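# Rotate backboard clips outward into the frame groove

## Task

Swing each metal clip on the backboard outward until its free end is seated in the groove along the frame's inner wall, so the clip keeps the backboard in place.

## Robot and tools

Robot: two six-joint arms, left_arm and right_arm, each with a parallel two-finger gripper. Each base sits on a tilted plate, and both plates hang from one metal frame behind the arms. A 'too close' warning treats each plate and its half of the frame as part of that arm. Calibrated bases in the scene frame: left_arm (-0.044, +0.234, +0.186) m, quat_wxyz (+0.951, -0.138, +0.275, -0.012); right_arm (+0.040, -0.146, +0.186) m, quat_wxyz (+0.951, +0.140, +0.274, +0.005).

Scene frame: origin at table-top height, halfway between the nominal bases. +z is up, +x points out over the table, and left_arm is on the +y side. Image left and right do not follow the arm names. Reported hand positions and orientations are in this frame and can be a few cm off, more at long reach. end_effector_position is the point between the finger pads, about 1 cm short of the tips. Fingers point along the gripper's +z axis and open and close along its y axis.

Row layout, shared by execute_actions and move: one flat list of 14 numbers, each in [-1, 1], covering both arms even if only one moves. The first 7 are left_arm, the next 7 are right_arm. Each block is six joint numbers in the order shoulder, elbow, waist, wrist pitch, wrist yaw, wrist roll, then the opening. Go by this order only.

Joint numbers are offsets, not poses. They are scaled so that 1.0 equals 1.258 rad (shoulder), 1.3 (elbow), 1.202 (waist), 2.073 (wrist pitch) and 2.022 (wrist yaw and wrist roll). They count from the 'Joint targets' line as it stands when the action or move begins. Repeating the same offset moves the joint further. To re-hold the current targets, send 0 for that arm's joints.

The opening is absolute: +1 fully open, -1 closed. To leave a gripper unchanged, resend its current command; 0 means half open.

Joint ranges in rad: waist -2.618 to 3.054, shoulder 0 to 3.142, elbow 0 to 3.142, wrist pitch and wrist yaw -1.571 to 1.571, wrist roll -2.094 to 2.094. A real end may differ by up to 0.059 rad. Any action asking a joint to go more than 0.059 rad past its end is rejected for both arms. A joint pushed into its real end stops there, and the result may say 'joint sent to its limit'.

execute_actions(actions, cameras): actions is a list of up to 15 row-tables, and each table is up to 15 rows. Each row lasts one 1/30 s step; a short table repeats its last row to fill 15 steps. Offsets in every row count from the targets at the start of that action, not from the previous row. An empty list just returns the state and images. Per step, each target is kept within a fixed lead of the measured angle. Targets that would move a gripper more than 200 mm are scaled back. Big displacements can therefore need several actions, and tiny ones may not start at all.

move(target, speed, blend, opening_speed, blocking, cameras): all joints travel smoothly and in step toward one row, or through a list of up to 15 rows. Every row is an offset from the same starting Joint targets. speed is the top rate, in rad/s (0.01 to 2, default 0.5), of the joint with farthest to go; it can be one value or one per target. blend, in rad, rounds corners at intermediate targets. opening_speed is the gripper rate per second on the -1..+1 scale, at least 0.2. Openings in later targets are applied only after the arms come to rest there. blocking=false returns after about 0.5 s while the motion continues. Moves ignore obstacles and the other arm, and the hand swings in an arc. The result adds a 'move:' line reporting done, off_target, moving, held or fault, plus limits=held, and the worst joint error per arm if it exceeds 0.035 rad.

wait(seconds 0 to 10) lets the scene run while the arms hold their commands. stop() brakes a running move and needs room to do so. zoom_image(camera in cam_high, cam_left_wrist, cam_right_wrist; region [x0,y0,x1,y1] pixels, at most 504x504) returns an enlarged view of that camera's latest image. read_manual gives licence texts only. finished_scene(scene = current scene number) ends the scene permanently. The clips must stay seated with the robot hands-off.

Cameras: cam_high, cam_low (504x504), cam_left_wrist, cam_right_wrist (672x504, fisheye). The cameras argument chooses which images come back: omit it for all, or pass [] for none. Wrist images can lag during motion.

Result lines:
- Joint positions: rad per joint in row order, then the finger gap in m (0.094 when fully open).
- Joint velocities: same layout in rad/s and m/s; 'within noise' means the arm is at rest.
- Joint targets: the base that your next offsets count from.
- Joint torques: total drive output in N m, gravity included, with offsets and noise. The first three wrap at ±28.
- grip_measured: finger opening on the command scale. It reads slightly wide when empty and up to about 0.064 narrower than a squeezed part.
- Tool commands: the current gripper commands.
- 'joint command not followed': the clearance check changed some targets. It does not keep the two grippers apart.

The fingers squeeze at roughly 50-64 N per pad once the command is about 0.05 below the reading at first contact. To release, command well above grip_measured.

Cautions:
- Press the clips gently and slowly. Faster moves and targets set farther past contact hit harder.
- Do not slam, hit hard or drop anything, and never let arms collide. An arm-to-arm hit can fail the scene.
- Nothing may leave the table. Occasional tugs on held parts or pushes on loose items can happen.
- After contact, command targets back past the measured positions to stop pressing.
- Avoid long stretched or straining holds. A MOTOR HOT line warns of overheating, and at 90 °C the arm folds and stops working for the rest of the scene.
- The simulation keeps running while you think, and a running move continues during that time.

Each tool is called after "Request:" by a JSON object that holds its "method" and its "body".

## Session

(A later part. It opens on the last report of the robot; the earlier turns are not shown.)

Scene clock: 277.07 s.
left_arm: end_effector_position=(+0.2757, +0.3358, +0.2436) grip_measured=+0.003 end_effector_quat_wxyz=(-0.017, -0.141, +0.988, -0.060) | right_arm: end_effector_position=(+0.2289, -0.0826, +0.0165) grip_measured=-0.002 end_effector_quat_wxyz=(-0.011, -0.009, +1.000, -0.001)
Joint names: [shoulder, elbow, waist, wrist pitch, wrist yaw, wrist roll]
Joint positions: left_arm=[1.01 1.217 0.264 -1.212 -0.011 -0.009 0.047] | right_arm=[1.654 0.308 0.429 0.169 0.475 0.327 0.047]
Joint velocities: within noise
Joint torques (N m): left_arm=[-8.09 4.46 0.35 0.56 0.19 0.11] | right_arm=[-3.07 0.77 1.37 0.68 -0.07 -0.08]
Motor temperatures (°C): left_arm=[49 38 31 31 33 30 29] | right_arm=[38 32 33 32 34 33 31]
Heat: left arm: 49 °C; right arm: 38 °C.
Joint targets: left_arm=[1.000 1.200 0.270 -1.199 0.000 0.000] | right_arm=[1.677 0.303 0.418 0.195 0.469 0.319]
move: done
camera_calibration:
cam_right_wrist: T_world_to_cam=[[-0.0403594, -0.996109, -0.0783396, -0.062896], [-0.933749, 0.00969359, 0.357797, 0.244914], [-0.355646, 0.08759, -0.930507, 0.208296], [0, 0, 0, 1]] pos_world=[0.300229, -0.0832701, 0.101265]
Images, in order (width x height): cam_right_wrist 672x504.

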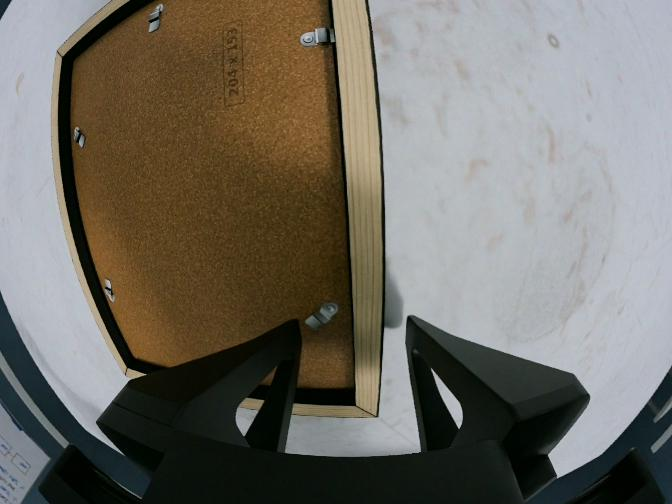

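Request:
{"method": "move", "body": {"target": [0,0,0,0,0,0,0,0.012,0,0,0.009,0,0,0.0], "speed": 0.2, "cameras": ["cam_right_wrist"]}}

Request:
{"method": "zoom_image", "body": {"camera": "cam_right_wrist", "region": [250, 180, 500, 430]}}

Scene clock: 285.30 s.
left_arm: end_effector_position=(+0.2757, +0.3358, +0.2436) grip_measured=+0.003 end_effector_quat_wxyz=(-0.017, -0.141, +0.988, -0.060) | right_arm: end_effector_position=(+0.2291, -0.0825, +0.0164) grip_measured=-0.002 end_effector_quat_wxyz=(-0.011, -0.010, +1.000, -0.001)
Joint names: [shoulder, elbow, waist, wrist pitch, wrist yaw, wrist roll]
Joint positions: left_arm=[1.01 1.217 0.264 -1.212 -0.011 -0.009 0.047] | right_arm=[1.655 0.308 0.429 0.171 0.475 0.326 0.047]
Joint velocities: within noise
Joint torques (N m): left_arm=[-8.12 4.49 0.35 0.57 0.18 0.11] | right_arm=[-1.76 0.76 1.57 0.8 -0.03 -0.08]
Motor temperatures (°C): left_arm=[49 38 31 31 33 30 29] | right_arm=[38 32 33 32 34 33 31]
Heat: left arm: 49 °C; right arm: 38 °C.
Joint targets: left_arm=[1.000 1.200 0.270 -1.199 0.000 0.000] | right_arm=[1.692 0.303 0.418 0.214 0.469 0.319]
move: off_target (right_arm); right_arm: the wrist pitch is farthest, 0.043 rad from its target
camera_calibration:
cam_right_wrist: T_world_to_cam=[[-0.0399002, -0.996107, -0.0786034, -0.0628831], [-0.933981, 0.00922446, 0.357204, 0.245099], [-0.355088, 0.0876665, -0.930713, 0.208075], [0, 0, 0, 1]] pos_world=[0.300293, -0.0831404, 0.101165]
Images, in order (width x height): cam_right_wrist 672x504.

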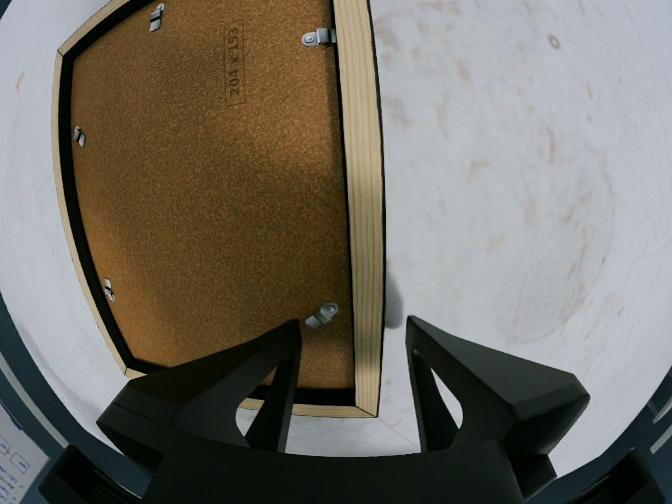

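Scaled by 2.016 from the camera's 672x504 image, which has a finer 960x720 frame.

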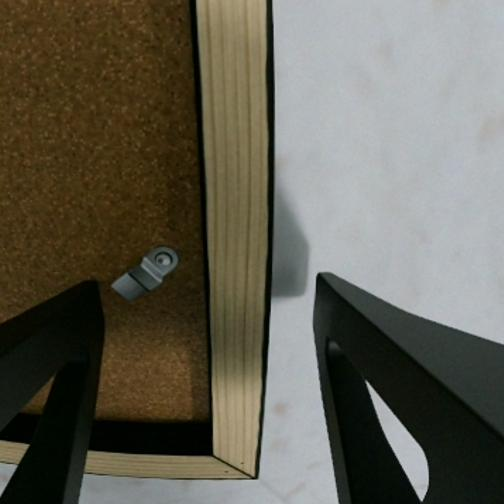

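Request:
{"method": "move", "body": {"target": [[0,0,0,0,0,0,0,0,0,0,0,0,0,-0.4],[0,0,0,0,0,0,0,0,0,0,0,0,0,-0.58]], "opening_speed": 0.4, "cameras": ["cam_right_wrist"]}}

Request:
{"method": "zoom_image", "body": {"camera": "cam_right_wrist", "region": [250, 230, 450, 430]}}

Scene clock: 296.53 s.
left_arm: end_effector_position=(+0.2757, +0.3358, +0.2436) grip_measured=+0.003 end_effector_quat_wxyz=(-0.017, -0.141, +0.988, -0.060) | right_arm: end_effector_position=(+0.2289, -0.0853, +0.0164) grip_measured=-0.574 end_effector_quat_wxyz=(-0.009, -0.011, +1.000, -0.008)
Joint names: [shoulder, elbow, waist, wrist pitch, wrist yaw, wrist roll]
Joint positions: left_arm=[1.01 1.217 0.264 -1.212 -0.011 -0.009 0.047] | right_arm=[1.654 0.304 0.429 0.173 0.489 0.324 0.02]
Joint velocities: within noise
Joint torques (N m): left_arm=[-8.12 4.46 0.34 0.57 0.19 0.11] | right_arm=[-1.63 1.26 1.31 0.81 -0.16 -0.07]
Motor temperatures (°C): left_arm=[49 38 31 31 33 30 29] | right_arm=[38 32 33 32 34 33 31]
Heat: left arm: 49 °C; right arm: 38 °C.
Joint targets: left_arm=[1.000 1.200 0.270 -1.199 0.000 0.000] | right_arm=[1.692 0.303 0.418 0.214 0.469 0.319]
move: off_target (right_arm); right_arm: the wrist pitch is farthest, 0.041 rad from its target
camera_calibration:
cam_right_wrist: T_world_to_cam=[[-0.036284, -0.997202, -0.0653597, -0.0667772], [-0.935477, 0.0108869, 0.35322, 0.245468], [-0.35152, 0.0739587, -0.933254, 0.206365], [0, 0, 0, 1]] pos_world=[0.299748, -0.0845252, 0.101522]
Images, in order (width x height): cam_right_wrist 672x504.

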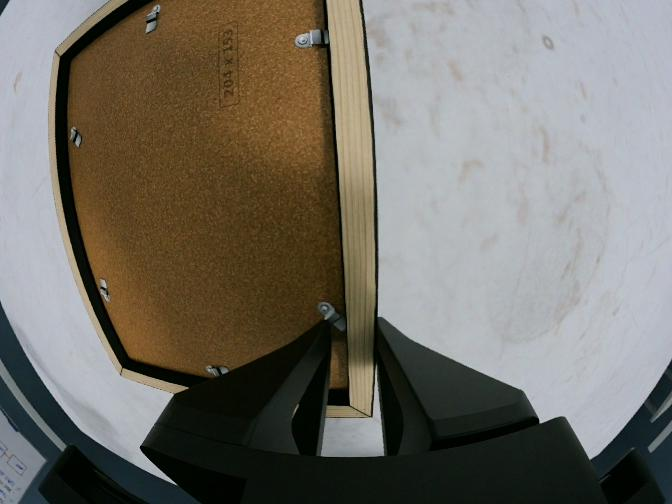

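Scaled by 2.520 from the camera's 672x504 image, which has a finer 960x720 frame.

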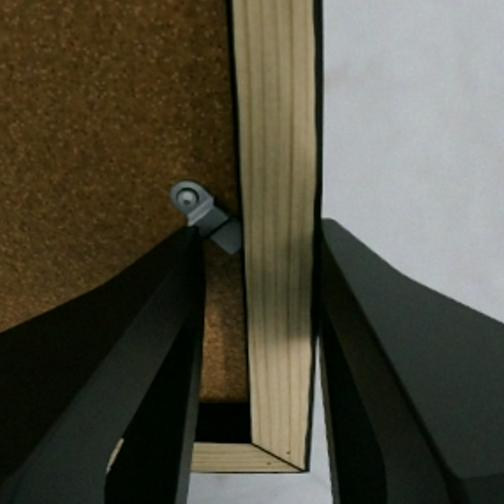

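Request:
{"method": "move", "body": {"target": [0,0,0,0,0,0,0,0,0,0,0,0,0,-0.71], "opening_speed": 0.4, "cameras": ["cam_right_wrist"]}}

Request:
{"method": "zoom_image", "body": {"camera": "cam_right_wrist", "region": [280, 250, 430, 400]}}

Scene clock: 300.83 s.
left_arm: end_effector_position=(+0.2757, +0.3358, +0.2436) grip_measured=+0.003 end_effector_quat_wxyz=(-0.017, -0.141, +0.988, -0.060) | right_arm: end_effector_position=(+0.2290, -0.0883, +0.0166) grip_measured=-0.705 end_effector_quat_wxyz=(-0.008, -0.012, +1.000, -0.016)
Joint names: [shoulder, elbow, waist, wrist pitch, wrist yaw, wrist roll]
Joint positions: left_arm=[1.01 1.217 0.264 -1.212 -0.011 -0.009 0.047] | right_arm=[1.654 0.304 0.429 0.168 0.505 0.323 0.014]
Joint velocities: within noise
Joint torques (N m): left_arm=[-8.09 4.45 0.36 0.57 0.19 0.11] | right_arm=[-1.51 1.16 1.17 0.83 -0.34 -0.08]
Motor temperatures (°C): left_arm=[49 38 31 31 33 30 29] | right_arm=[37 32 33 32 34 33 31]
Heat: left arm: 49 °C; right arm: 37 °C.
Joint targets: left_arm=[1.000 1.200 0.270 -1.199 0.000 0.000] | right_arm=[1.692 0.303 0.418 0.214 0.469 0.319]
move: off_target (right_arm); right_arm: the wrist pitch is farthest, 0.046 rad from its target
camera_calibration:
cam_right_wrist: T_world_to_cam=[[-0.0334769, -0.998229, -0.0491847, -0.0708053], [-0.936186, 0.0140908, 0.351222, 0.246021], [-0.349906, 0.0578039, -0.935, 0.205015], [0, 0, 0, 1]] pos_world=[0.299687, -0.0859971, 0.101798]
Images, in order (width x height): cam_right_wrist 672x504.

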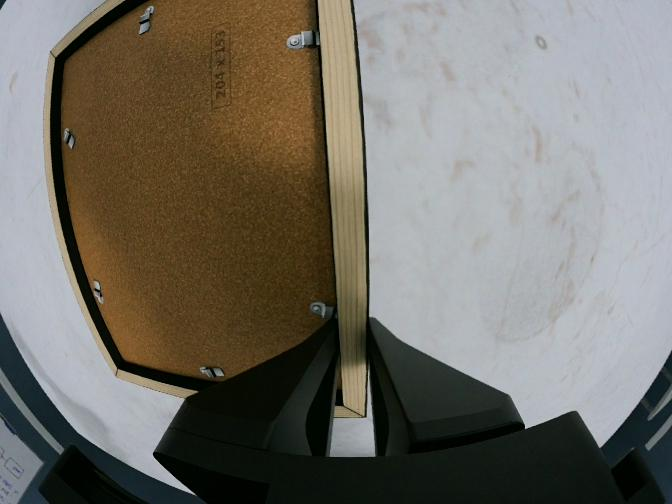

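Scaled by 3.360 from the camera's 672x504 image, which has a finer 960x720 frame.

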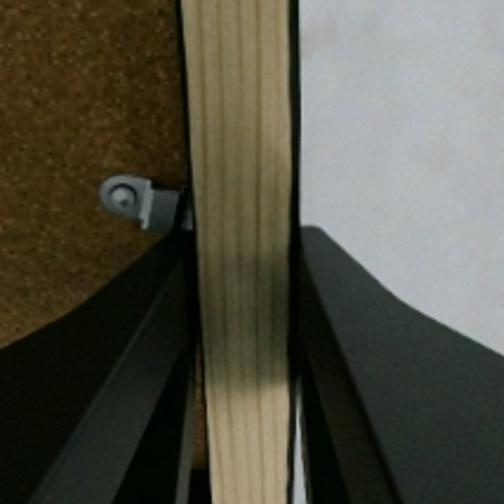

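Request:
{"method": "move", "body": {"target": [[0,0,0,0,0,0,0,0,0,0,0,0,0,-0.25],[0,0,0,0,0,0,0,-0.055,0.0,0,0,0,0,-0.25],[0,0,0,0,0,0,0,-0.01,0.0,0,0,0,0,-0.25]], "speed": 0.3, "cameras": ["cam_right_wrist"]}}

Request:
{"method": "zoom_image", "body": {"camera": "cam_right_wrist", "region": [280, 230, 430, 380]}}

Scene clock: 315.93 s.
left_arm: end_effector_position=(+0.2757, +0.3358, +0.2436) grip_measured=+0.003 end_effector_quat_wxyz=(-0.017, -0.141, +0.988, -0.060) | right_arm: end_effector_position=(+0.2329, -0.0823, +0.0164) grip_measured=-0.252 end_effector_quat_wxyz=(-0.001, -0.005, +1.000, +0.000)
Joint names: [shoulder, elbow, waist, wrist pitch, wrist yaw, wrist roll]
Joint positions: left_arm=[1.01 1.217 0.264 -1.212 -0.011 -0.009 0.047] | right_arm=[1.652 0.302 0.427 0.198 0.478 0.323 0.035]
Joint velocities: within noise
Joint torques (N m): left_arm=[-8.1 4.45 0.36 0.57 0.18 0.11] | right_arm=[-2.63 1.47 1.54 0.59 -0.11 -0.06]
Motor temperatures (°C): left_arm=[49 38 31 31 33 30 29] | right_arm=[37 32 33 32 34 33 31]
Heat: left arm: 49 °C; right arm: 37 °C.
Joint targets: left_arm=[1.000 1.200 0.270 -1.199 0.000 0.000] | right_arm=[1.679 0.303 0.418 0.213 0.468 0.319]
move: done
camera_calibration:
cam_right_wrist: T_world_to_cam=[[-0.0475838, -0.995454, -0.0825092, -0.0606412], [-0.940931, 0.0169477, 0.338173, 0.251244], [-0.335238, 0.0937271, -0.93746, 0.205447], [0, 0, 0, 1]] pos_world=[0.302391, -0.0838795, 0.10263]
Images, in order (width x height): cam_right_wrist 672x504.

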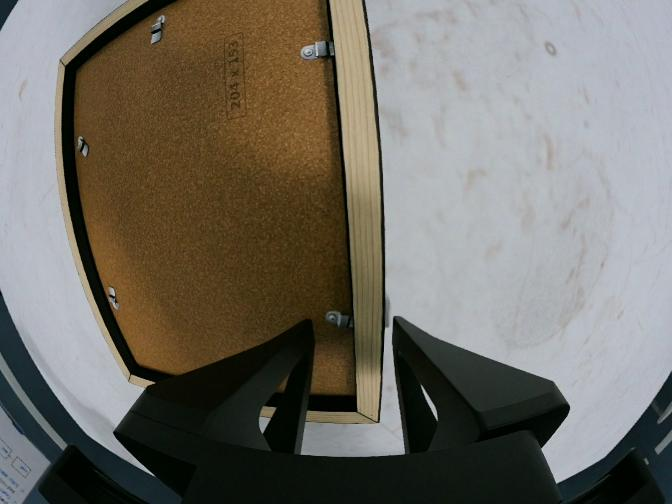

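Scaled by 3.360 from the camera's 672x504 image, which has a finer 960x720 frame.

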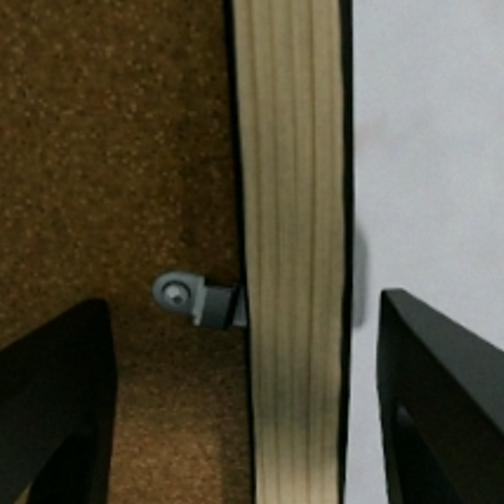

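Request:
{"method": "move", "body": {"target": [[0,0,0,0,0,0,0,0.012,0,0,0.0,0,0,-0.25],[0,0,0,0,0,0,0,0.012,0,0,0,0,0,-0.6],[0,0,0,0,0,0,0,0.012,0.0,0,0,0,0,-0.72]], "opening_speed": 0.4, "cameras": ["cam_right_wrist"]}}

Request:
{"method": "move", "body": {"target": [0,0,0,0,0,0,0,0,0,0,0,0,0,-0.25], "cameras": ["cam_right_wrist"]}}

Request:
{"method": "zoom_image", "body": {"camera": "cam_right_wrist", "region": [280, 230, 430, 380]}}

Scene clock: 328.87 s.
left_arm: end_effector_position=(+0.2757, +0.3358, +0.2436) grip_measured=+0.003 end_effector_quat_wxyz=(-0.017, -0.141, +0.988, -0.060) | right_arm: end_effector_position=(+0.2331, -0.0872, +0.0166) grip_measured=-0.697 end_effector_quat_wxyz=(+0.001, -0.011, +1.000, -0.013)
Joint names: [shoulder, elbow, waist, wrist pitch, wrist yaw, wrist roll]
Joint positions: left_arm=[1.01 1.217 0.264 -1.212 -0.011 -0.009 0.047] | right_arm=[1.652 0.302 0.428 0.191 0.505 0.316 0.014]
Joint velocities: within noise
Joint torques (N m): left_arm=[-8.12 4.48 0.34 0.57 0.19 0.1] | right_arm=[-1.22 1.35 1.36 0.67 -0.37 0.07]
Motor temperatures (°C): left_arm=[49 38 31 31 33 30 29] | right_arm=[37 32 33 32 34 33 31]
Heat: left arm: 49 °C; right arm: 37 °C.
Joint targets: left_arm=[1.000 1.200 0.270 -1.199 0.000 0.000] | right_arm=[1.694 0.303 0.418 0.213 0.468 0.319]
move: off_target (right_arm); target 2's new numbers were sent with right_arm's shoulder 0.041 rad from that target; target 3's new numbers were sent with right_arm's shoulder 0.042 rad from that target; right_arm: the shoulder is farthest, 0.042 rad from its target
camera_calibration:
cam_right_wrist: T_world_to_cam=[[-0.0352232, -0.997851, -0.0552587, -0.0689646], [-0.94237, 0.0147549, 0.334247, 0.251611], [-0.332713, 0.0638474, -0.940864, 0.202997], [0, 0, 0, 1]] pos_world=[0.302221, -0.0854897, 0.103082]
Images, in order (width x height): cam_right_wrist 672x504.

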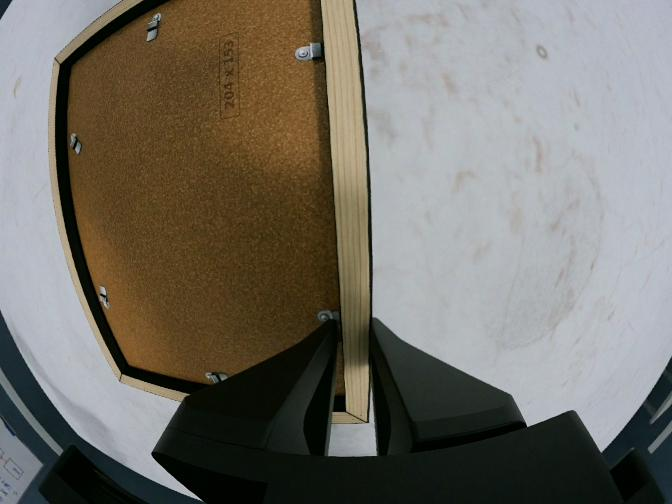

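Scene clock: 329.37 s.
left_arm: end_effector_position=(+0.2757, +0.3358, +0.2436) grip_measured=+0.003 end_effector_quat_wxyz=(-0.017, -0.141, +0.988, -0.060) | right_arm: end_effector_position=(+0.2335, -0.0926, +0.0173) grip_measured=-0.253 end_effector_quat_wxyz=(+0.004, -0.013, +1.000, -0.028)
Joint names: [shoulder, elbow, waist, wrist pitch, wrist yaw, wrist roll]
Joint positions: left_arm=[1.01 1.217 0.264 -1.212 -0.011 -0.009 0.047] | right_arm=[1.649 0.3 0.429 0.184 0.535 0.316 0.035]
Joint velocities: within noise
Joint torques (N m): left_arm=[-8.03 4.45 0.32 0.56 0.19 0.1] | right_arm=[-0.99 1.44 1.21 0.71 -0.56 0.07]
Motor temperatures (°C): left_arm=[49 38 31 31 33 30 29] | right_arm=[37 32 33 32 34 33 31]
Heat: left arm: 49 °C; right arm: 37 °C.
Joint targets: left_arm=[1.000 1.200 0.270 -1.199 0.000 0.000] | right_arm=[1.695 0.303 0.418 0.214 0.468 0.319]
move: off_target (right_arm); right_arm: the wrist yaw is farthest, 0.067 rad from its target
camera_calibration:
cam_right_wrist: T_world_to_cam=[[-0.0318227, -0.999136, -0.0267482, -0.0757227], [-0.944352, 0.0212902, 0.328246, 0.253065], [-0.327393, 0.0357054, -0.944213, 0.200352], [0, 0, 0, 1]] pos_world=[0.302167, -0.0881987, 0.104082]
Images, in order (width x height): cam_right_wrist 672x504.

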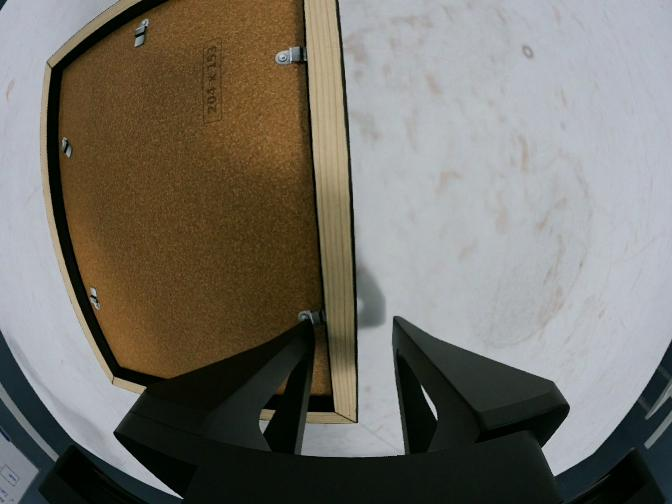

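Scaled by 3.360 from the camera's 672x504 image, which has a finer 960x720 frame.

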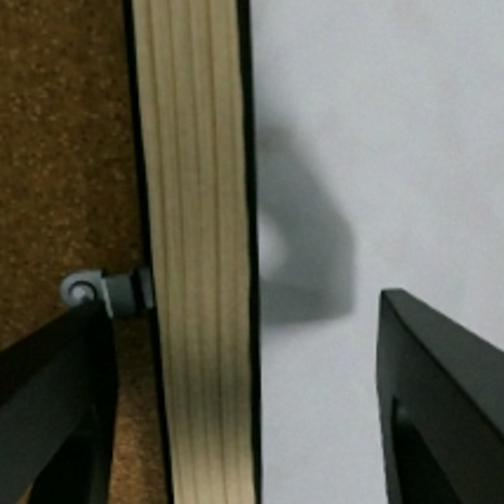

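Request:
{"method": "move", "body": {"target": [0,0,0,0,0,0,0.0,-0.1,0,0,-0.05,0,0,-0.25], "speed": 0.3, "cameras": ["cam_right_wrist"]}}

Scene clock: 412.67 s.
left_arm: end_effector_position=(+0.2758, +0.3358, +0.2436) grip_measured=+0.003 end_effector_quat_wxyz=(-0.017, -0.141, +0.988, -0.060) | right_arm: end_effector_position=(+0.2348, -0.0859, +0.0249) grip_measured=-0.252 end_effector_quat_wxyz=(-0.002, -0.009, +1.000, +0.002)
Joint names: [shoulder, elbow, waist, wrist pitch, wrist yaw, wrist roll]
Joint positions: left_arm=[1.01 1.217 0.264 -1.212 -0.011 -0.009 0.047] | right_arm=[1.582 0.3 0.426 0.129 0.475 0.316 0.035]
Joint velocities: within noise
Joint torques (N m): left_arm=[-8.1 4.46 0.34 0.57 0.18 0.11] | right_arm=[-6.28 1.99 1.35 0.28 -0.07 0.05]
Motor temperatures (°C): left_arm=[49 37 31 31 33 30 29] | right_arm=[36 32 33 32 35 33 31]
Heat: left arm: 49 °C; right arm: 36 °C.
Joint targets: left_arm=[1.000 1.200 0.270 -1.199 0.000 0.000] | right_arm=[1.569 0.303 0.418 0.110 0.468 0.319]
move: done
camera_calibration:
cam_right_wrist: T_world_to_cam=[[-0.0402441, -0.995565, -0.0850286, -0.0650664], [-0.940553, 0.00902209, 0.339528, 0.24938], [-0.337255, 0.0936378, -0.936745, 0.214836], [0, 0, 0, 1]] pos_world=[0.304391, -0.0871446, 0.111042]
Images, in order (width x height): cam_right_wrist 672x504.

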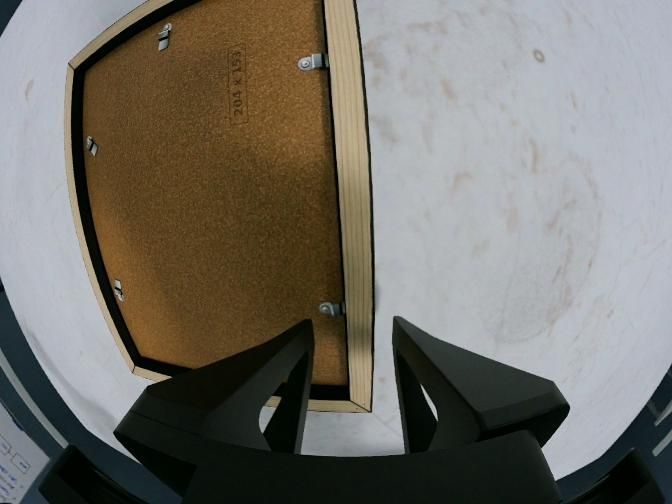

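Request:
{"method": "zoom_image", "body": {"camera": "cam_right_wrist", "region": [290, 270, 390, 345]}}

Request:
{"method": "zoom_image", "body": {"camera": "cam_right_wrist", "region": [70, 0, 350, 420]}}

Scaled by 5.040 from the camera's 672x504 image, which has a finer 960x720 frame.

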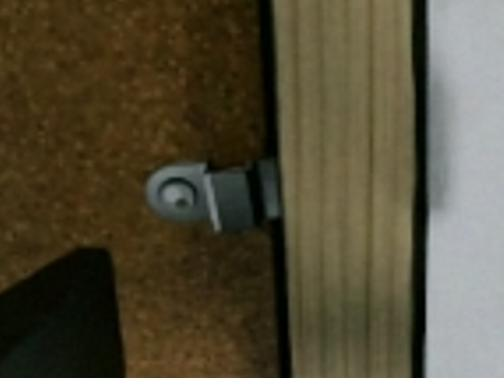

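Scaled by 1.200 from the camera's 672x504 image, which has a finer 960x720 frame.

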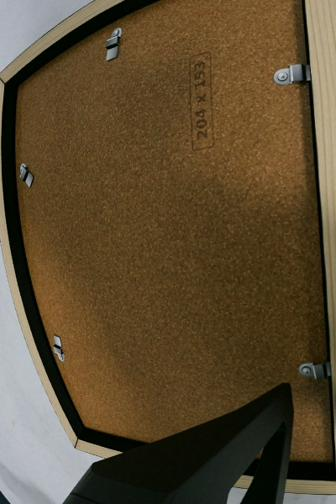

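Request:
{"method": "move", "body": {"target": [[0,0,0,0,0,0,0.0,-0.072,0,0.042,-0.053,0,0,-0.25],[0,0,0,0,0,0,0.0,0.182,0.083,0.368,-0.065,0.068,-0.5435,-0.1]], "blend": 0.05, "speed": 0.6, "cameras": ["cam_right_wrist"]}}

Scene clock: 471.47 s.
left_arm: end_effector_position=(+0.2758, +0.3358, +0.2436) grip_measured=+0.003 end_effector_quat_wxyz=(-0.017, -0.141, +0.988, -0.060) | right_arm: end_effector_position=(+0.1992, -0.0159, +0.0436) grip_measured=-0.102 end_effector_quat_wxyz=(-0.002, +0.705, -0.709, +0.000)
Joint names: [shoulder, elbow, waist, wrist pitch, wrist yaw, wrist roll]
Joint positions: left_arm=[1.01 1.217 0.264 -1.212 -0.011 -0.009 0.047] | right_arm=[1.782 0.399 0.843 -0.006 0.603 -0.772 0.042]
Joint velocities: within noise
Joint torques (N m): left_arm=[-8.1 4.48 0.34 0.56 0.19 0.1] | right_arm=[-3.73 3.4 4.22 0.28 0.05 -0.09]
Motor temperatures (°C): left_arm=[49 37 31 31 33 30 29] | right_arm=[37 32 33 31 34 33 31]
Heat: left arm: 49 °C; right arm: 37 °C.
Joint targets: left_arm=[1.000 1.200 0.270 -1.199 0.000 0.000] | right_arm=[1.798 0.411 0.860 -0.025 0.606 -0.780]
move: done
camera_calibration:
cam_right_wrist: T_world_to_cam=[[0.994918, -0.0615204, -0.0797053, -0.186786], [-0.0316043, -0.942428, 0.332912, 0.0130814], [-0.0955973, -0.328701, -0.939583, 0.15909], [0, 0, 0, 1]] pos_world=[0.201459, 0.0531302, 0.130235]
Images, in order (width x height): cam_right_wrist 672x504.

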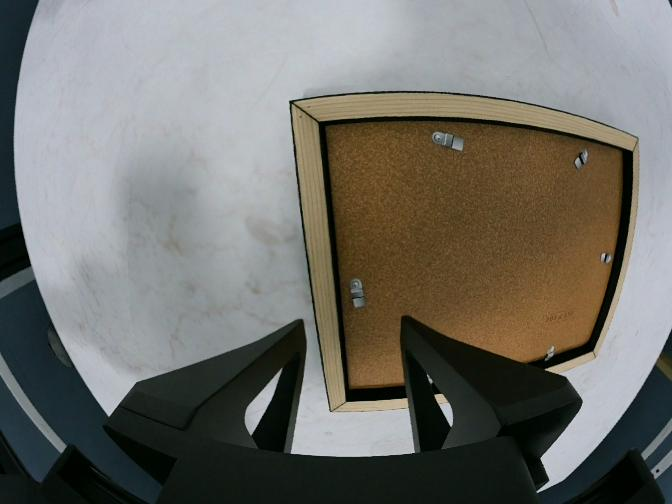

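Request:
{"method": "zoom_image", "body": {"camera": "cam_right_wrist", "region": [310, 260, 410, 330]}}

Request:
{"method": "zoom_image", "body": {"camera": "cam_right_wrist", "region": [410, 110, 610, 210]}}

Scaled by 5.040 from the camera's 672x504 image, which has a finer 960x720 frame.

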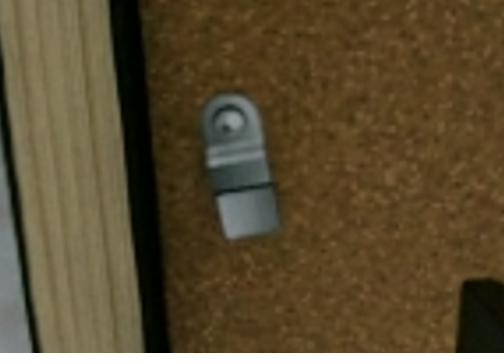

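Scaled by 2.520 from the camera's 672x504 image, which has a finer 960x720 frame.

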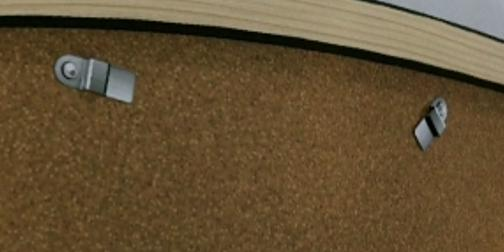

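Request:
{"method": "move", "body": {"target": [0,0,0,0,0,0,0.0,0.122,-0.0315,-0.0765,0.116,-0.0114,-0.0495,-0.1], "speed": 0.25, "cameras": ["cam_right_wrist"]}}

Request:
{"method": "zoom_image", "body": {"camera": "cam_right_wrist", "region": [270, 230, 430, 350]}}

Scene clock: 531.97 s.
left_arm: end_effector_position=(+0.2758, +0.3358, +0.2436) grip_measured=+0.003 end_effector_quat_wxyz=(-0.017, -0.141, +0.988, -0.060) | right_arm: end_effector_position=(+0.1896, -0.0217, +0.0171) grip_measured=-0.102 end_effector_quat_wxyz=(+0.008, +0.719, -0.695, +0.003)
Joint names: [shoulder, elbow, waist, wrist pitch, wrist yaw, wrist roll]
Joint positions: left_arm=[1.01 1.217 0.264 -1.212 -0.011 -0.009 0.047] | right_arm=[1.928 0.374 0.781 0.182 0.599 -0.869 0.042]
Joint velocities: within noise
Joint torques (N m): left_arm=[-8.08 4.48 0.34 0.55 0.18 0.11] | right_arm=[-3.12 0.88 2.03 0.72 -0.15 -0.12]
Motor temperatures (°C): left_arm=[50 37 31 31 33 30 29] | right_arm=[36 32 34 31 34 33 31]
Heat: left arm: 50 °C; right arm: 36 °C.
Joint targets: left_arm=[1.000 1.200 0.270 -1.199 0.000 0.000] | right_arm=[1.951 0.370 0.768 0.216 0.583 -0.880]
move: done
camera_calibration:
cam_right_wrist: T_world_to_cam=[[0.995776, -0.0255135, -0.0882029, -0.178958], [0.00718636, -0.936017, 0.351882, 0.00852078], [-0.0915372, -0.35103, -0.931879, 0.129976], [0, 0, 0, 1]] pos_world=[0.190039, 0.0490352, 0.102339]
Images, in order (width x height): cam_right_wrist 672x504.

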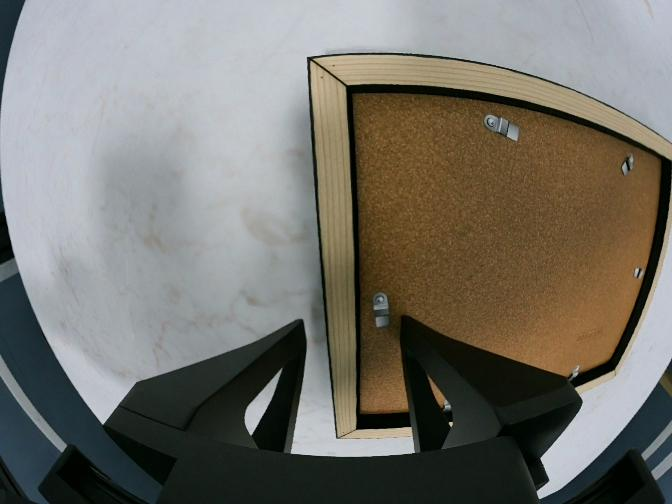

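Scaled by 3.150 from the camera's 672x504 image, which has a finer 960x720 frame.

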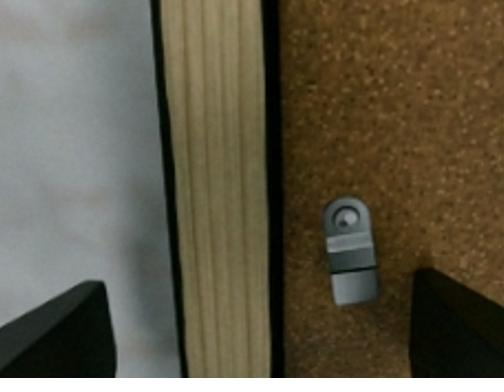

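Request:
{"method": "move", "body": {"target": [0,0,0,0,0,0,0.0,-0.0604,0.0215,0.035,-0.0347,0,0.0242,-0.1], "speed": 0.25, "cameras": []}}

Scene clock: 564.10 s.
left_arm: end_effector_position=(+0.2758, +0.3358, +0.2436) grip_measured=+0.003 end_effector_quat_wxyz=(-0.017, -0.141, +0.988, -0.060) | right_arm: end_effector_position=(+0.1997, -0.0128, +0.0233) grip_measured=-0.102 end_effector_quat_wxyz=(-0.009, +0.705, -0.709, +0.000)
Joint names: [shoulder, elbow, waist, wrist pitch, wrist yaw, wrist roll]
Joint positions: left_arm=[1.01 1.217 0.264 -1.212 -0.011 -0.009 0.047] | right_arm=[1.892 0.39 0.793 0.164 0.594 -0.84 0.042]
Joint velocities: within noise
Joint torques (N m): left_arm=[-8.05 4.45 0.36 0.56 0.19 0.11] | right_arm=[-7.09 2.4 4.42 0.35 -0.05 0.08]
Motor temperatures (°C): left_arm=[50 37 31 31 33 30 29] | right_arm=[36 31 33 31 34 33 31]
Heat: left arm: 50 °C; right arm: 36 °C.
Joint targets: left_arm=[1.000 1.200 0.270 -1.199 0.000 0.000] | right_arm=[1.875 0.398 0.811 0.144 0.583 -0.831]
move: done
No camera images: "cameras" was empty.

Request:
{"method": "move", "body": {"target": [0,0,0,0,0,0,0.0,0.0469,-0.0223,-0.0291,0.0251,0,-0.0242,-0.1], "speed": 0.25, "cameras": []}}

Scene clock: 582.23 s.
left_arm: end_effector_position=(+0.2758, +0.3358, +0.2436) grip_measured=+0.003 end_effector_quat_wxyz=(-0.017, -0.141, +0.988, -0.060) | right_arm: end_effector_position=(+0.1911, -0.0193, +0.0186) grip_measured=-0.102 end_effector_quat_wxyz=(+0.004, +0.719, -0.695, +0.000)
Joint names: [shoulder, elbow, waist, wrist pitch, wrist yaw, wrist roll]
Joint positions: left_arm=[1.01 1.217 0.264 -1.212 -0.011 -0.009 0.047] | right_arm=[1.919 0.375 0.785 0.179 0.594 -0.872 0.042]
Joint velocities: within noise
Joint torques (N m): left_arm=[-8.1 4.46 0.36 0.56 0.19 0.1] | right_arm=[-3.81 0.62 2.39 0.52 -0.1 -0.1]
Motor temperatures (°C): left_arm=[50 37 31 31 33 30 29] | right_arm=[37 31 34 31 34 33 31]
Heat: left arm: 50 °C; right arm: 37 °C.
Joint targets: left_arm=[1.000 1.200 0.270 -1.199 0.000 0.000] | right_arm=[1.934 0.369 0.776 0.196 0.583 -0.880]
move: done
No camera images: "cameras" was empty.

Request:
{"method": "move", "body": {"target": [0,0,0,0,0,0,0.0,0,0.0185,0,0.0053,0,0.0125,-0.1], "speed": 0.25, "cameras": ["cam_right_wrist"]}}

Request:
{"method": "zoom_image", "body": {"camera": "cam_right_wrist", "region": [270, 230, 430, 350]}}

Scene clock: 591.77 s.
left_arm: end_effector_position=(+0.2758, +0.3358, +0.2436) grip_measured=+0.003 end_effector_quat_wxyz=(-0.017, -0.141, +0.988, -0.060) | right_arm: end_effector_position=(+0.1970, -0.0142, +0.0188) grip_measured=-0.102 end_effector_quat_wxyz=(-0.006, +0.711, -0.703, +0.001)
Joint names: [shoulder, elbow, waist, wrist pitch, wrist yaw, wrist roll]
Joint positions: left_arm=[1.01 1.217 0.264 -1.212 -0.011 -0.009 0.047] | right_arm=[1.919 0.386 0.785 0.192 0.594 -0.863 0.042]
Joint velocities: within noise
Joint torques (N m): left_arm=[-8.1 4.49 0.35 0.56 0.19 0.1] | right_arm=[-4 2.1 2.47 0.58 -0.08 0.07]
Motor temperatures (°C): left_arm=[50 37 31 31 33 30 29] | right_arm=[36 31 34 31 34 33 31]
Heat: left arm: 50 °C; right arm: 36 °C.
Joint targets: left_arm=[1.000 1.200 0.270 -1.199 0.000 0.000] | right_arm=[1.934 0.393 0.776 0.207 0.583 -0.855]
move: done
camera_calibration:
cam_right_wrist: T_world_to_cam=[[0.996383, -0.0444842, -0.0724073, -0.186681], [-0.0181679, -0.943854, 0.329863, 0.0202418], [-0.0830156, -0.327354, -0.941248, 0.133686], [0, 0, 0, 1]] pos_world=[0.197471, 0.0545636, 0.105638]
Images, in order (width x height): cam_right_wrist 672x504.

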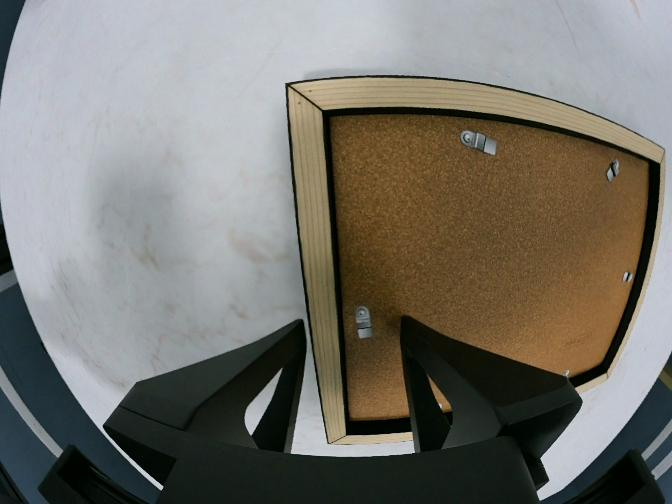

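Scaled by 3.150 from the camera's 672x504 image, which has a finer 960x720 frame.

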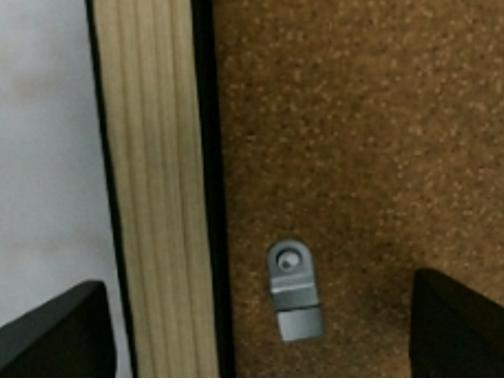

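Request:
{"method": "move", "body": {"target": [0,0,0,0,0,0,0.0,0,-0.017,0.0275,-0.0188,0,0,-0.1], "speed": 0.25, "cameras": ["cam_right_wrist"]}}

Request:
{"method": "zoom_image", "body": {"camera": "cam_right_wrist", "region": [270, 230, 430, 350]}}

Scene clock: 608.77 s.
left_arm: end_effector_position=(+0.2758, +0.3358, +0.2436) grip_measured=+0.003 end_effector_quat_wxyz=(-0.017, -0.141, +0.988, -0.060) | right_arm: end_effector_position=(+0.1932, -0.0160, +0.0193) grip_measured=-0.102 end_effector_quat_wxyz=(-0.003, +0.715, -0.699, +0.000)
Joint names: [shoulder, elbow, waist, wrist pitch, wrist yaw, wrist roll]
Joint positions: left_arm=[1.01 1.217 0.264 -1.212 -0.011 -0.009 0.047] | right_arm=[1.919 0.379 0.79 0.187 0.594 -0.862 0.042]
Joint velocities: within noise
Joint torques (N m): left_arm=[-8.08 4.46 0.31 0.57 0.18 0.1] | right_arm=[-3.9 0.58 4.55 0.26 -0.09 0.05]
Motor temperatures (°C): left_arm=[50 37 31 31 33 30 29] | right_arm=[36 31 34 31 34 33 31]
Heat: left arm: 50 °C; right arm: 36 °C.
Joint targets: left_arm=[1.000 1.200 0.270 -1.199 0.000 0.000] | right_arm=[1.934 0.371 0.808 0.168 0.583 -0.855]
move: done
camera_calibration:
cam_right_wrist: T_world_to_cam=[[0.996349, -0.0341121, -0.0782625, -0.182634], [-0.00608113, -0.942734, 0.333489, 0.0159352], [-0.0851568, -0.331796, -0.9395, 0.133572], [0, 0, 0, 1]] pos_world=[0.193439, 0.0531112, 0.105883]
Images, in order (width x height): cam_right_wrist 672x504.

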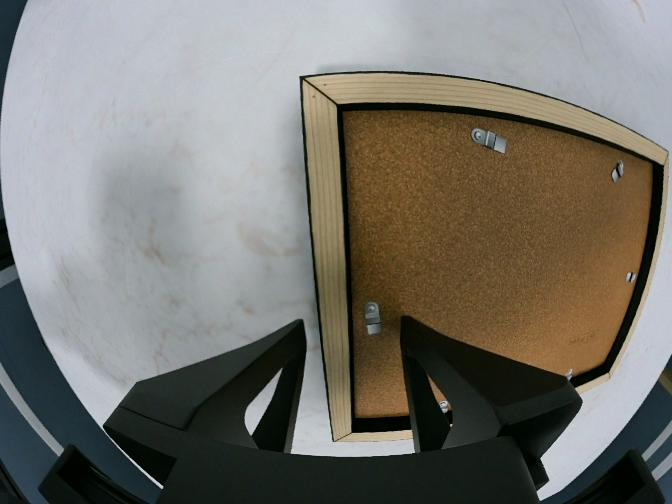

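Scaled by 3.150 from the camera's 672x504 image, which has a finer 960x720 frame.

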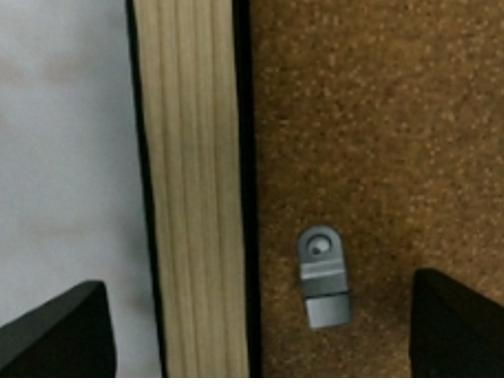

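Request:
{"method": "move", "body": {"target": [0,0,0,0,0,0,0.0,0.023,0,-0.025,0.018,0,0,-0.1], "speed": 0.25, "cameras": ["cam_right_wrist"]}}

Request:
{"method": "zoom_image", "body": {"camera": "cam_right_wrist", "region": [270, 230, 430, 350]}}

Scene clock: 620.97 s.
left_arm: end_effector_position=(+0.2758, +0.3358, +0.2436) grip_measured=+0.003 end_effector_quat_wxyz=(-0.017, -0.141, +0.988, -0.060) | right_arm: end_effector_position=(+0.1893, -0.0177, +0.0172) grip_measured=-0.102 end_effector_quat_wxyz=(+0.004, +0.718, -0.696, +0.000)
Joint names: [shoulder, elbow, waist, wrist pitch, wrist yaw, wrist roll]
Joint positions: left_arm=[1.01 1.217 0.264 -1.212 -0.011 -0.009 0.047] | right_arm=[1.935 0.379 0.79 0.187 0.594 -0.862 0.042]
Joint velocities: within noise
Joint torques (N m): left_arm=[-8.03 4.46 0.36 0.57 0.18 0.11] | right_arm=[-2.91 0.61 2.17 0.6 -0.1 0.13]
Motor temperatures (°C): left_arm=[50 37 31 31 33 30 29] | right_arm=[36 31 34 31 34 33 31]
Heat: left arm: 50 °C; right arm: 36 °C.
Joint targets: left_arm=[1.000 1.200 0.270 -1.199 0.000 0.000] | right_arm=[1.963 0.371 0.778 0.205 0.583 -0.855]
move: done
camera_calibration:
cam_right_wrist: T_world_to_cam=[[0.995807, -0.0257553, -0.0877774, -0.178516], [0.00587547, -0.939559, 0.342337, 0.0126604], [-0.091289, -0.341418, -0.935468, 0.131575], [0, 0, 0, 1]] pos_world=[0.189704, 0.0522195, 0.10308]
Images, in order (width x height): cam_right_wrist 672x504.

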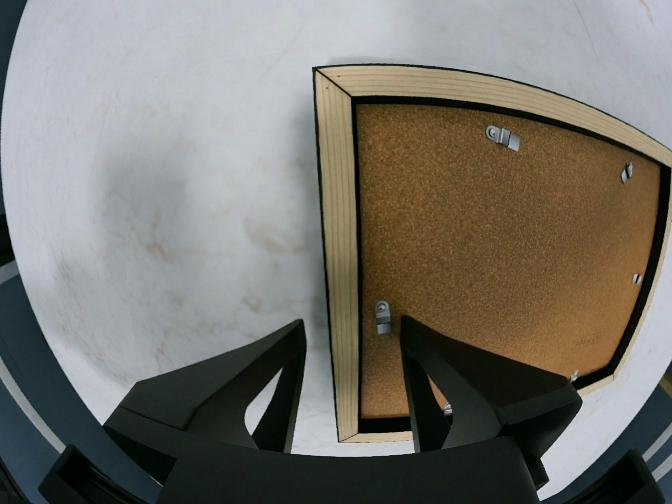

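Scaled by 3.150 from the camera's 672x504 image, which has a finer 960x720 frame.

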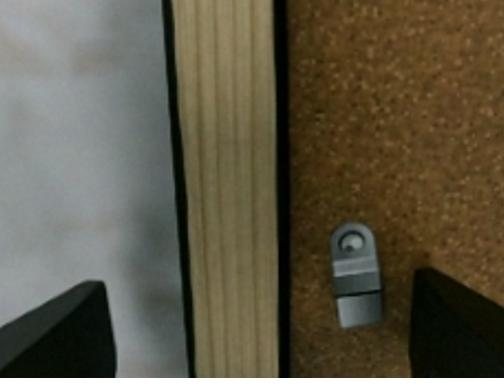

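Request:
{"method": "move", "body": {"target": [0,0,0,0,0,0,0.0,0,0.012,0,0.0085,0,0,-0.1], "speed": 0.25, "cameras": ["cam_right_wrist"]}}

Request:
{"method": "zoom_image", "body": {"camera": "cam_right_wrist", "region": [270, 230, 430, 350]}}

Scene clock: 630.97 s.
left_arm: end_effector_position=(+0.2758, +0.3358, +0.2436) grip_measured=+0.003 end_effector_quat_wxyz=(-0.017, -0.141, +0.988, -0.060) | right_arm: end_effector_position=(+0.1895, -0.0175, +0.0171) grip_measured=-0.102 end_effector_quat_wxyz=(+0.004, +0.718, -0.696, +0.000)
Joint names: [shoulder, elbow, waist, wrist pitch, wrist yaw, wrist roll]
Joint positions: left_arm=[1.01 1.217 0.264 -1.212 -0.011 -0.009 0.047] | right_arm=[1.936 0.379 0.79 0.189 0.594 -0.861 0.042]
Joint velocities: within noise
Joint torques (N m): left_arm=[-8.09 4.48 0.34 0.56 0.18 0.11] | right_arm=[-2.96 2.06 2.11 0.74 -0.08 0.07]
Motor temperatures (°C): left_arm=[50 37 31 31 33 30 29] | right_arm=[35 31 34 31 34 33 31]
Heat: left arm: 50 °C; right arm: 35 °C.
Joint targets: left_arm=[1.000 1.200 0.270 -1.199 0.000 0.000] | right_arm=[1.963 0.387 0.778 0.223 0.583 -0.855]
move: done
camera_calibration:
cam_right_wrist: T_world_to_cam=[[0.995834, -0.0278788, -0.0868203, -0.178774], [0.00351131, -0.939687, 0.342017, 0.0132545], [-0.091119, -0.340897, -0.935675, 0.131572], [0, 0, 0, 1]] pos_world=[0.189971, 0.0523235, 0.103054]
Images, in order (width x height): cam_right_wrist 672x504.

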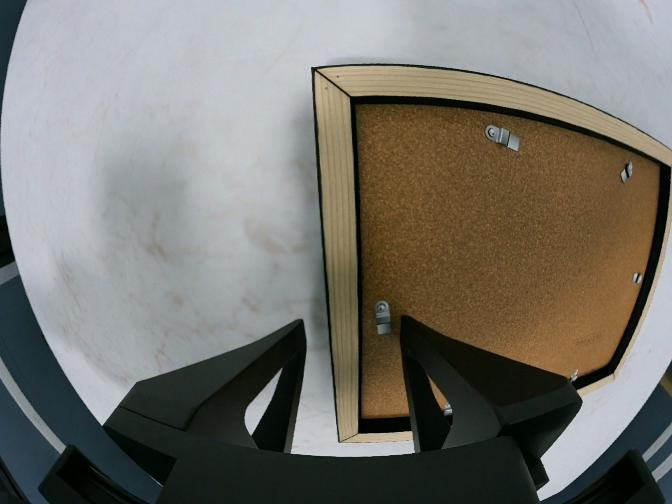

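Scaled by 3.150 from the camera's 672x504 image, which has a finer 960x720 frame.

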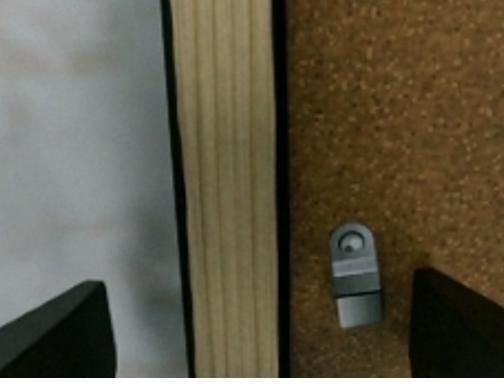

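Request:
{"method": "move", "body": {"target": [[0,0,0,0,0,0,0.0,-0.056,0.0115,0,-0.006,0,0,-0.1],[0,0,0,0,0,0,0.0,0,0.0115,0,-0.006,0,0,-0.1]], "speed": 0.25, "cameras": ["cam_right_wrist"]}}

Request:
{"method": "zoom_image", "body": {"camera": "cam_right_wrist", "region": [270, 230, 430, 350]}}

Scene clock: 653.20 s.
left_arm: end_effector_position=(+0.2758, +0.3358, +0.2436) grip_measured=+0.003 end_effector_quat_wxyz=(-0.017, -0.141, +0.988, -0.060) | right_arm: end_effector_position=(+0.1961, -0.0121, +0.0167) grip_measured=-0.101 end_effector_quat_wxyz=(-0.005, +0.712, -0.702, +0.001)
Joint names: [shoulder, elbow, waist, wrist pitch, wrist yaw, wrist roll]
Joint positions: left_arm=[1.01 1.217 0.264 -1.212 -0.011 -0.009 0.047] | right_arm=[1.938 0.394 0.788 0.199 0.595 -0.86 0.042]
Joint velocities: within noise
Joint torques (N m): left_arm=[-8.09 4.48 0.36 0.56 0.19 0.11] | right_arm=[-3.11 2 2.5 0.55 -0.08 0.04]
Motor temperatures (°C): left_arm=[50 37 31 31 33 30 29] | right_arm=[35 31 33 32 34 33 31]
Heat: left arm: 50 °C; right arm: 35 °C.
Joint targets: left_arm=[1.000 1.200 0.270 -1.199 0.000 0.000] | right_arm=[1.963 0.402 0.778 0.210 0.583 -0.855]
move: done
camera_calibration:
cam_right_wrist: T_world_to_cam=[[0.996403, -0.0417553, -0.0737416, -0.185743], [-0.0149918, -0.943312, 0.331569, 0.0222372], [-0.0834061, -0.329271, -0.940545, 0.132324], [0, 0, 0, 1]] pos_world=[0.196445, 0.0567914, 0.103387]
Images, in order (width x height): cam_right_wrist 672x504.

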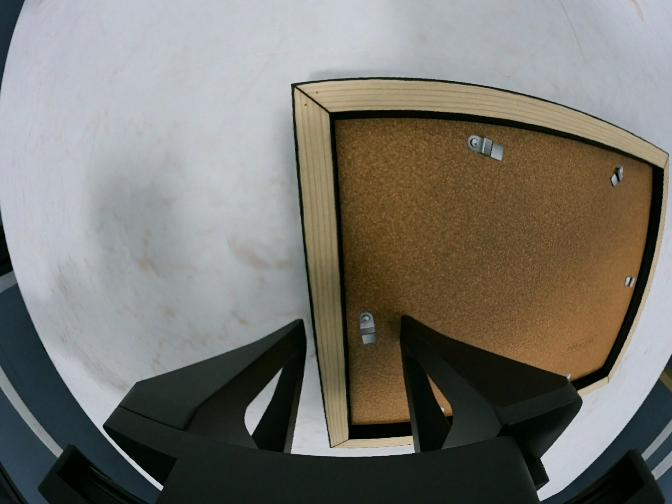

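Scaled by 3.150 from the camera's 672x504 image, which has a finer 960x720 frame.

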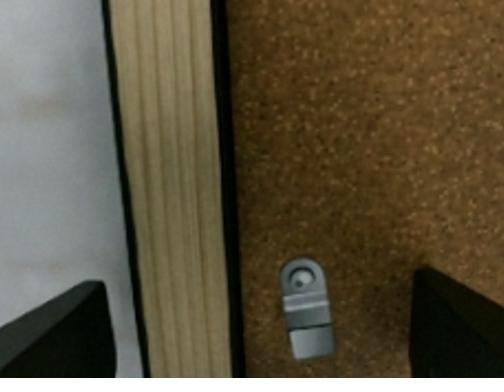

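Request:
{"method": "move", "body": {"target": [[0,0,0,0,0,0,0.0,0,0,0.028,0,0,0.003,-0.1],[0,0,0,0,0,0,0.0,0,0,0.028,0,0,0.003,-0.4]], "speed": 0.25, "opening_speed": 0.4, "cameras": ["cam_right_wrist"]}}

Request:
{"method": "zoom_image", "body": {"camera": "cam_right_wrist", "region": [270, 230, 430, 350]}}

Scene clock: 671.43 s.
left_arm: end_effector_position=(+0.2758, +0.3358, +0.2436) grip_measured=+0.003 end_effector_quat_wxyz=(-0.017, -0.141, +0.988, -0.060) | right_arm: end_effector_position=(+0.1946, -0.0101, +0.0170) grip_measured=-0.398 end_effector_quat_wxyz=(-0.007, +0.714, -0.700, +0.000)
Joint names: [shoulder, elbow, waist, wrist pitch, wrist yaw, wrist roll]
Joint positions: left_arm=[1.01 1.217 0.264 -1.212 -0.011 -0.009 0.047] | right_arm=[1.944 0.394 0.797 0.202 0.595 -0.856 0.028]
Joint velocities: within noise
Joint torques (N m): left_arm=[-8.09 4.46 0.36 0.57 0.18 0.11] | right_arm=[-3.82 1.96 4.41 0.52 -0.15 0.09]
Motor temperatures (°C): left_arm=[50 37 31 31 33 30 29] | right_arm=[35 31 33 31 34 33 31]
Heat: left arm: 50 °C; right arm: 35 °C.
Joint targets: left_arm=[1.000 1.200 0.270 -1.199 0.000 0.000] | right_arm=[1.963 0.402 0.812 0.210 0.583 -0.849]
move: done
camera_calibration:
cam_right_wrist: T_world_to_cam=[[0.996672, -0.036683, -0.0728024, -0.184203], [-0.0108065, -0.944609, 0.328019, 0.0232026], [-0.0808025, -0.326141, -0.941862, 0.132686], [0, 0, 0, 1]] pos_world=[0.194562, 0.0584346, 0.10395]
Images, in order (width x height): cam_right_wrist 672x504.

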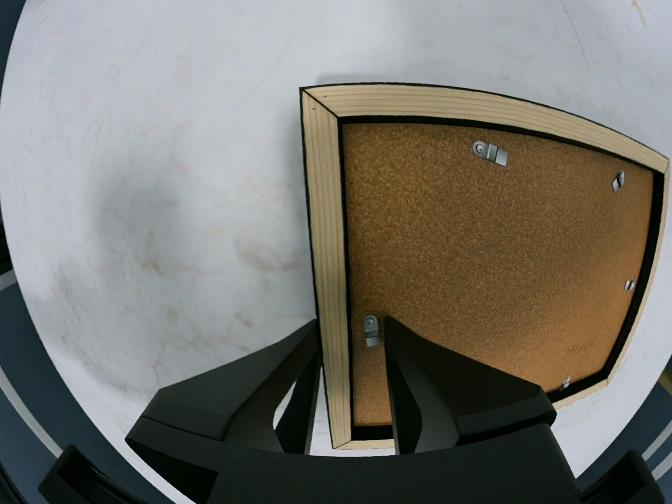

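Scaled by 3.150 from the camera's 672x504 image, which has a finer 960x720 frame.

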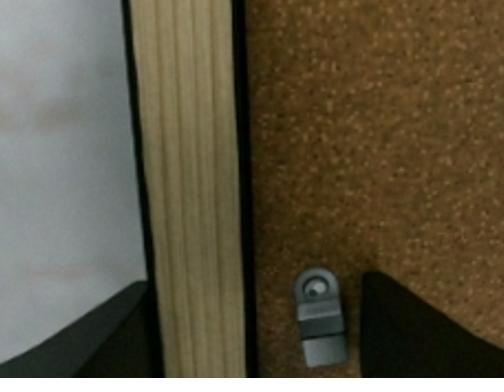

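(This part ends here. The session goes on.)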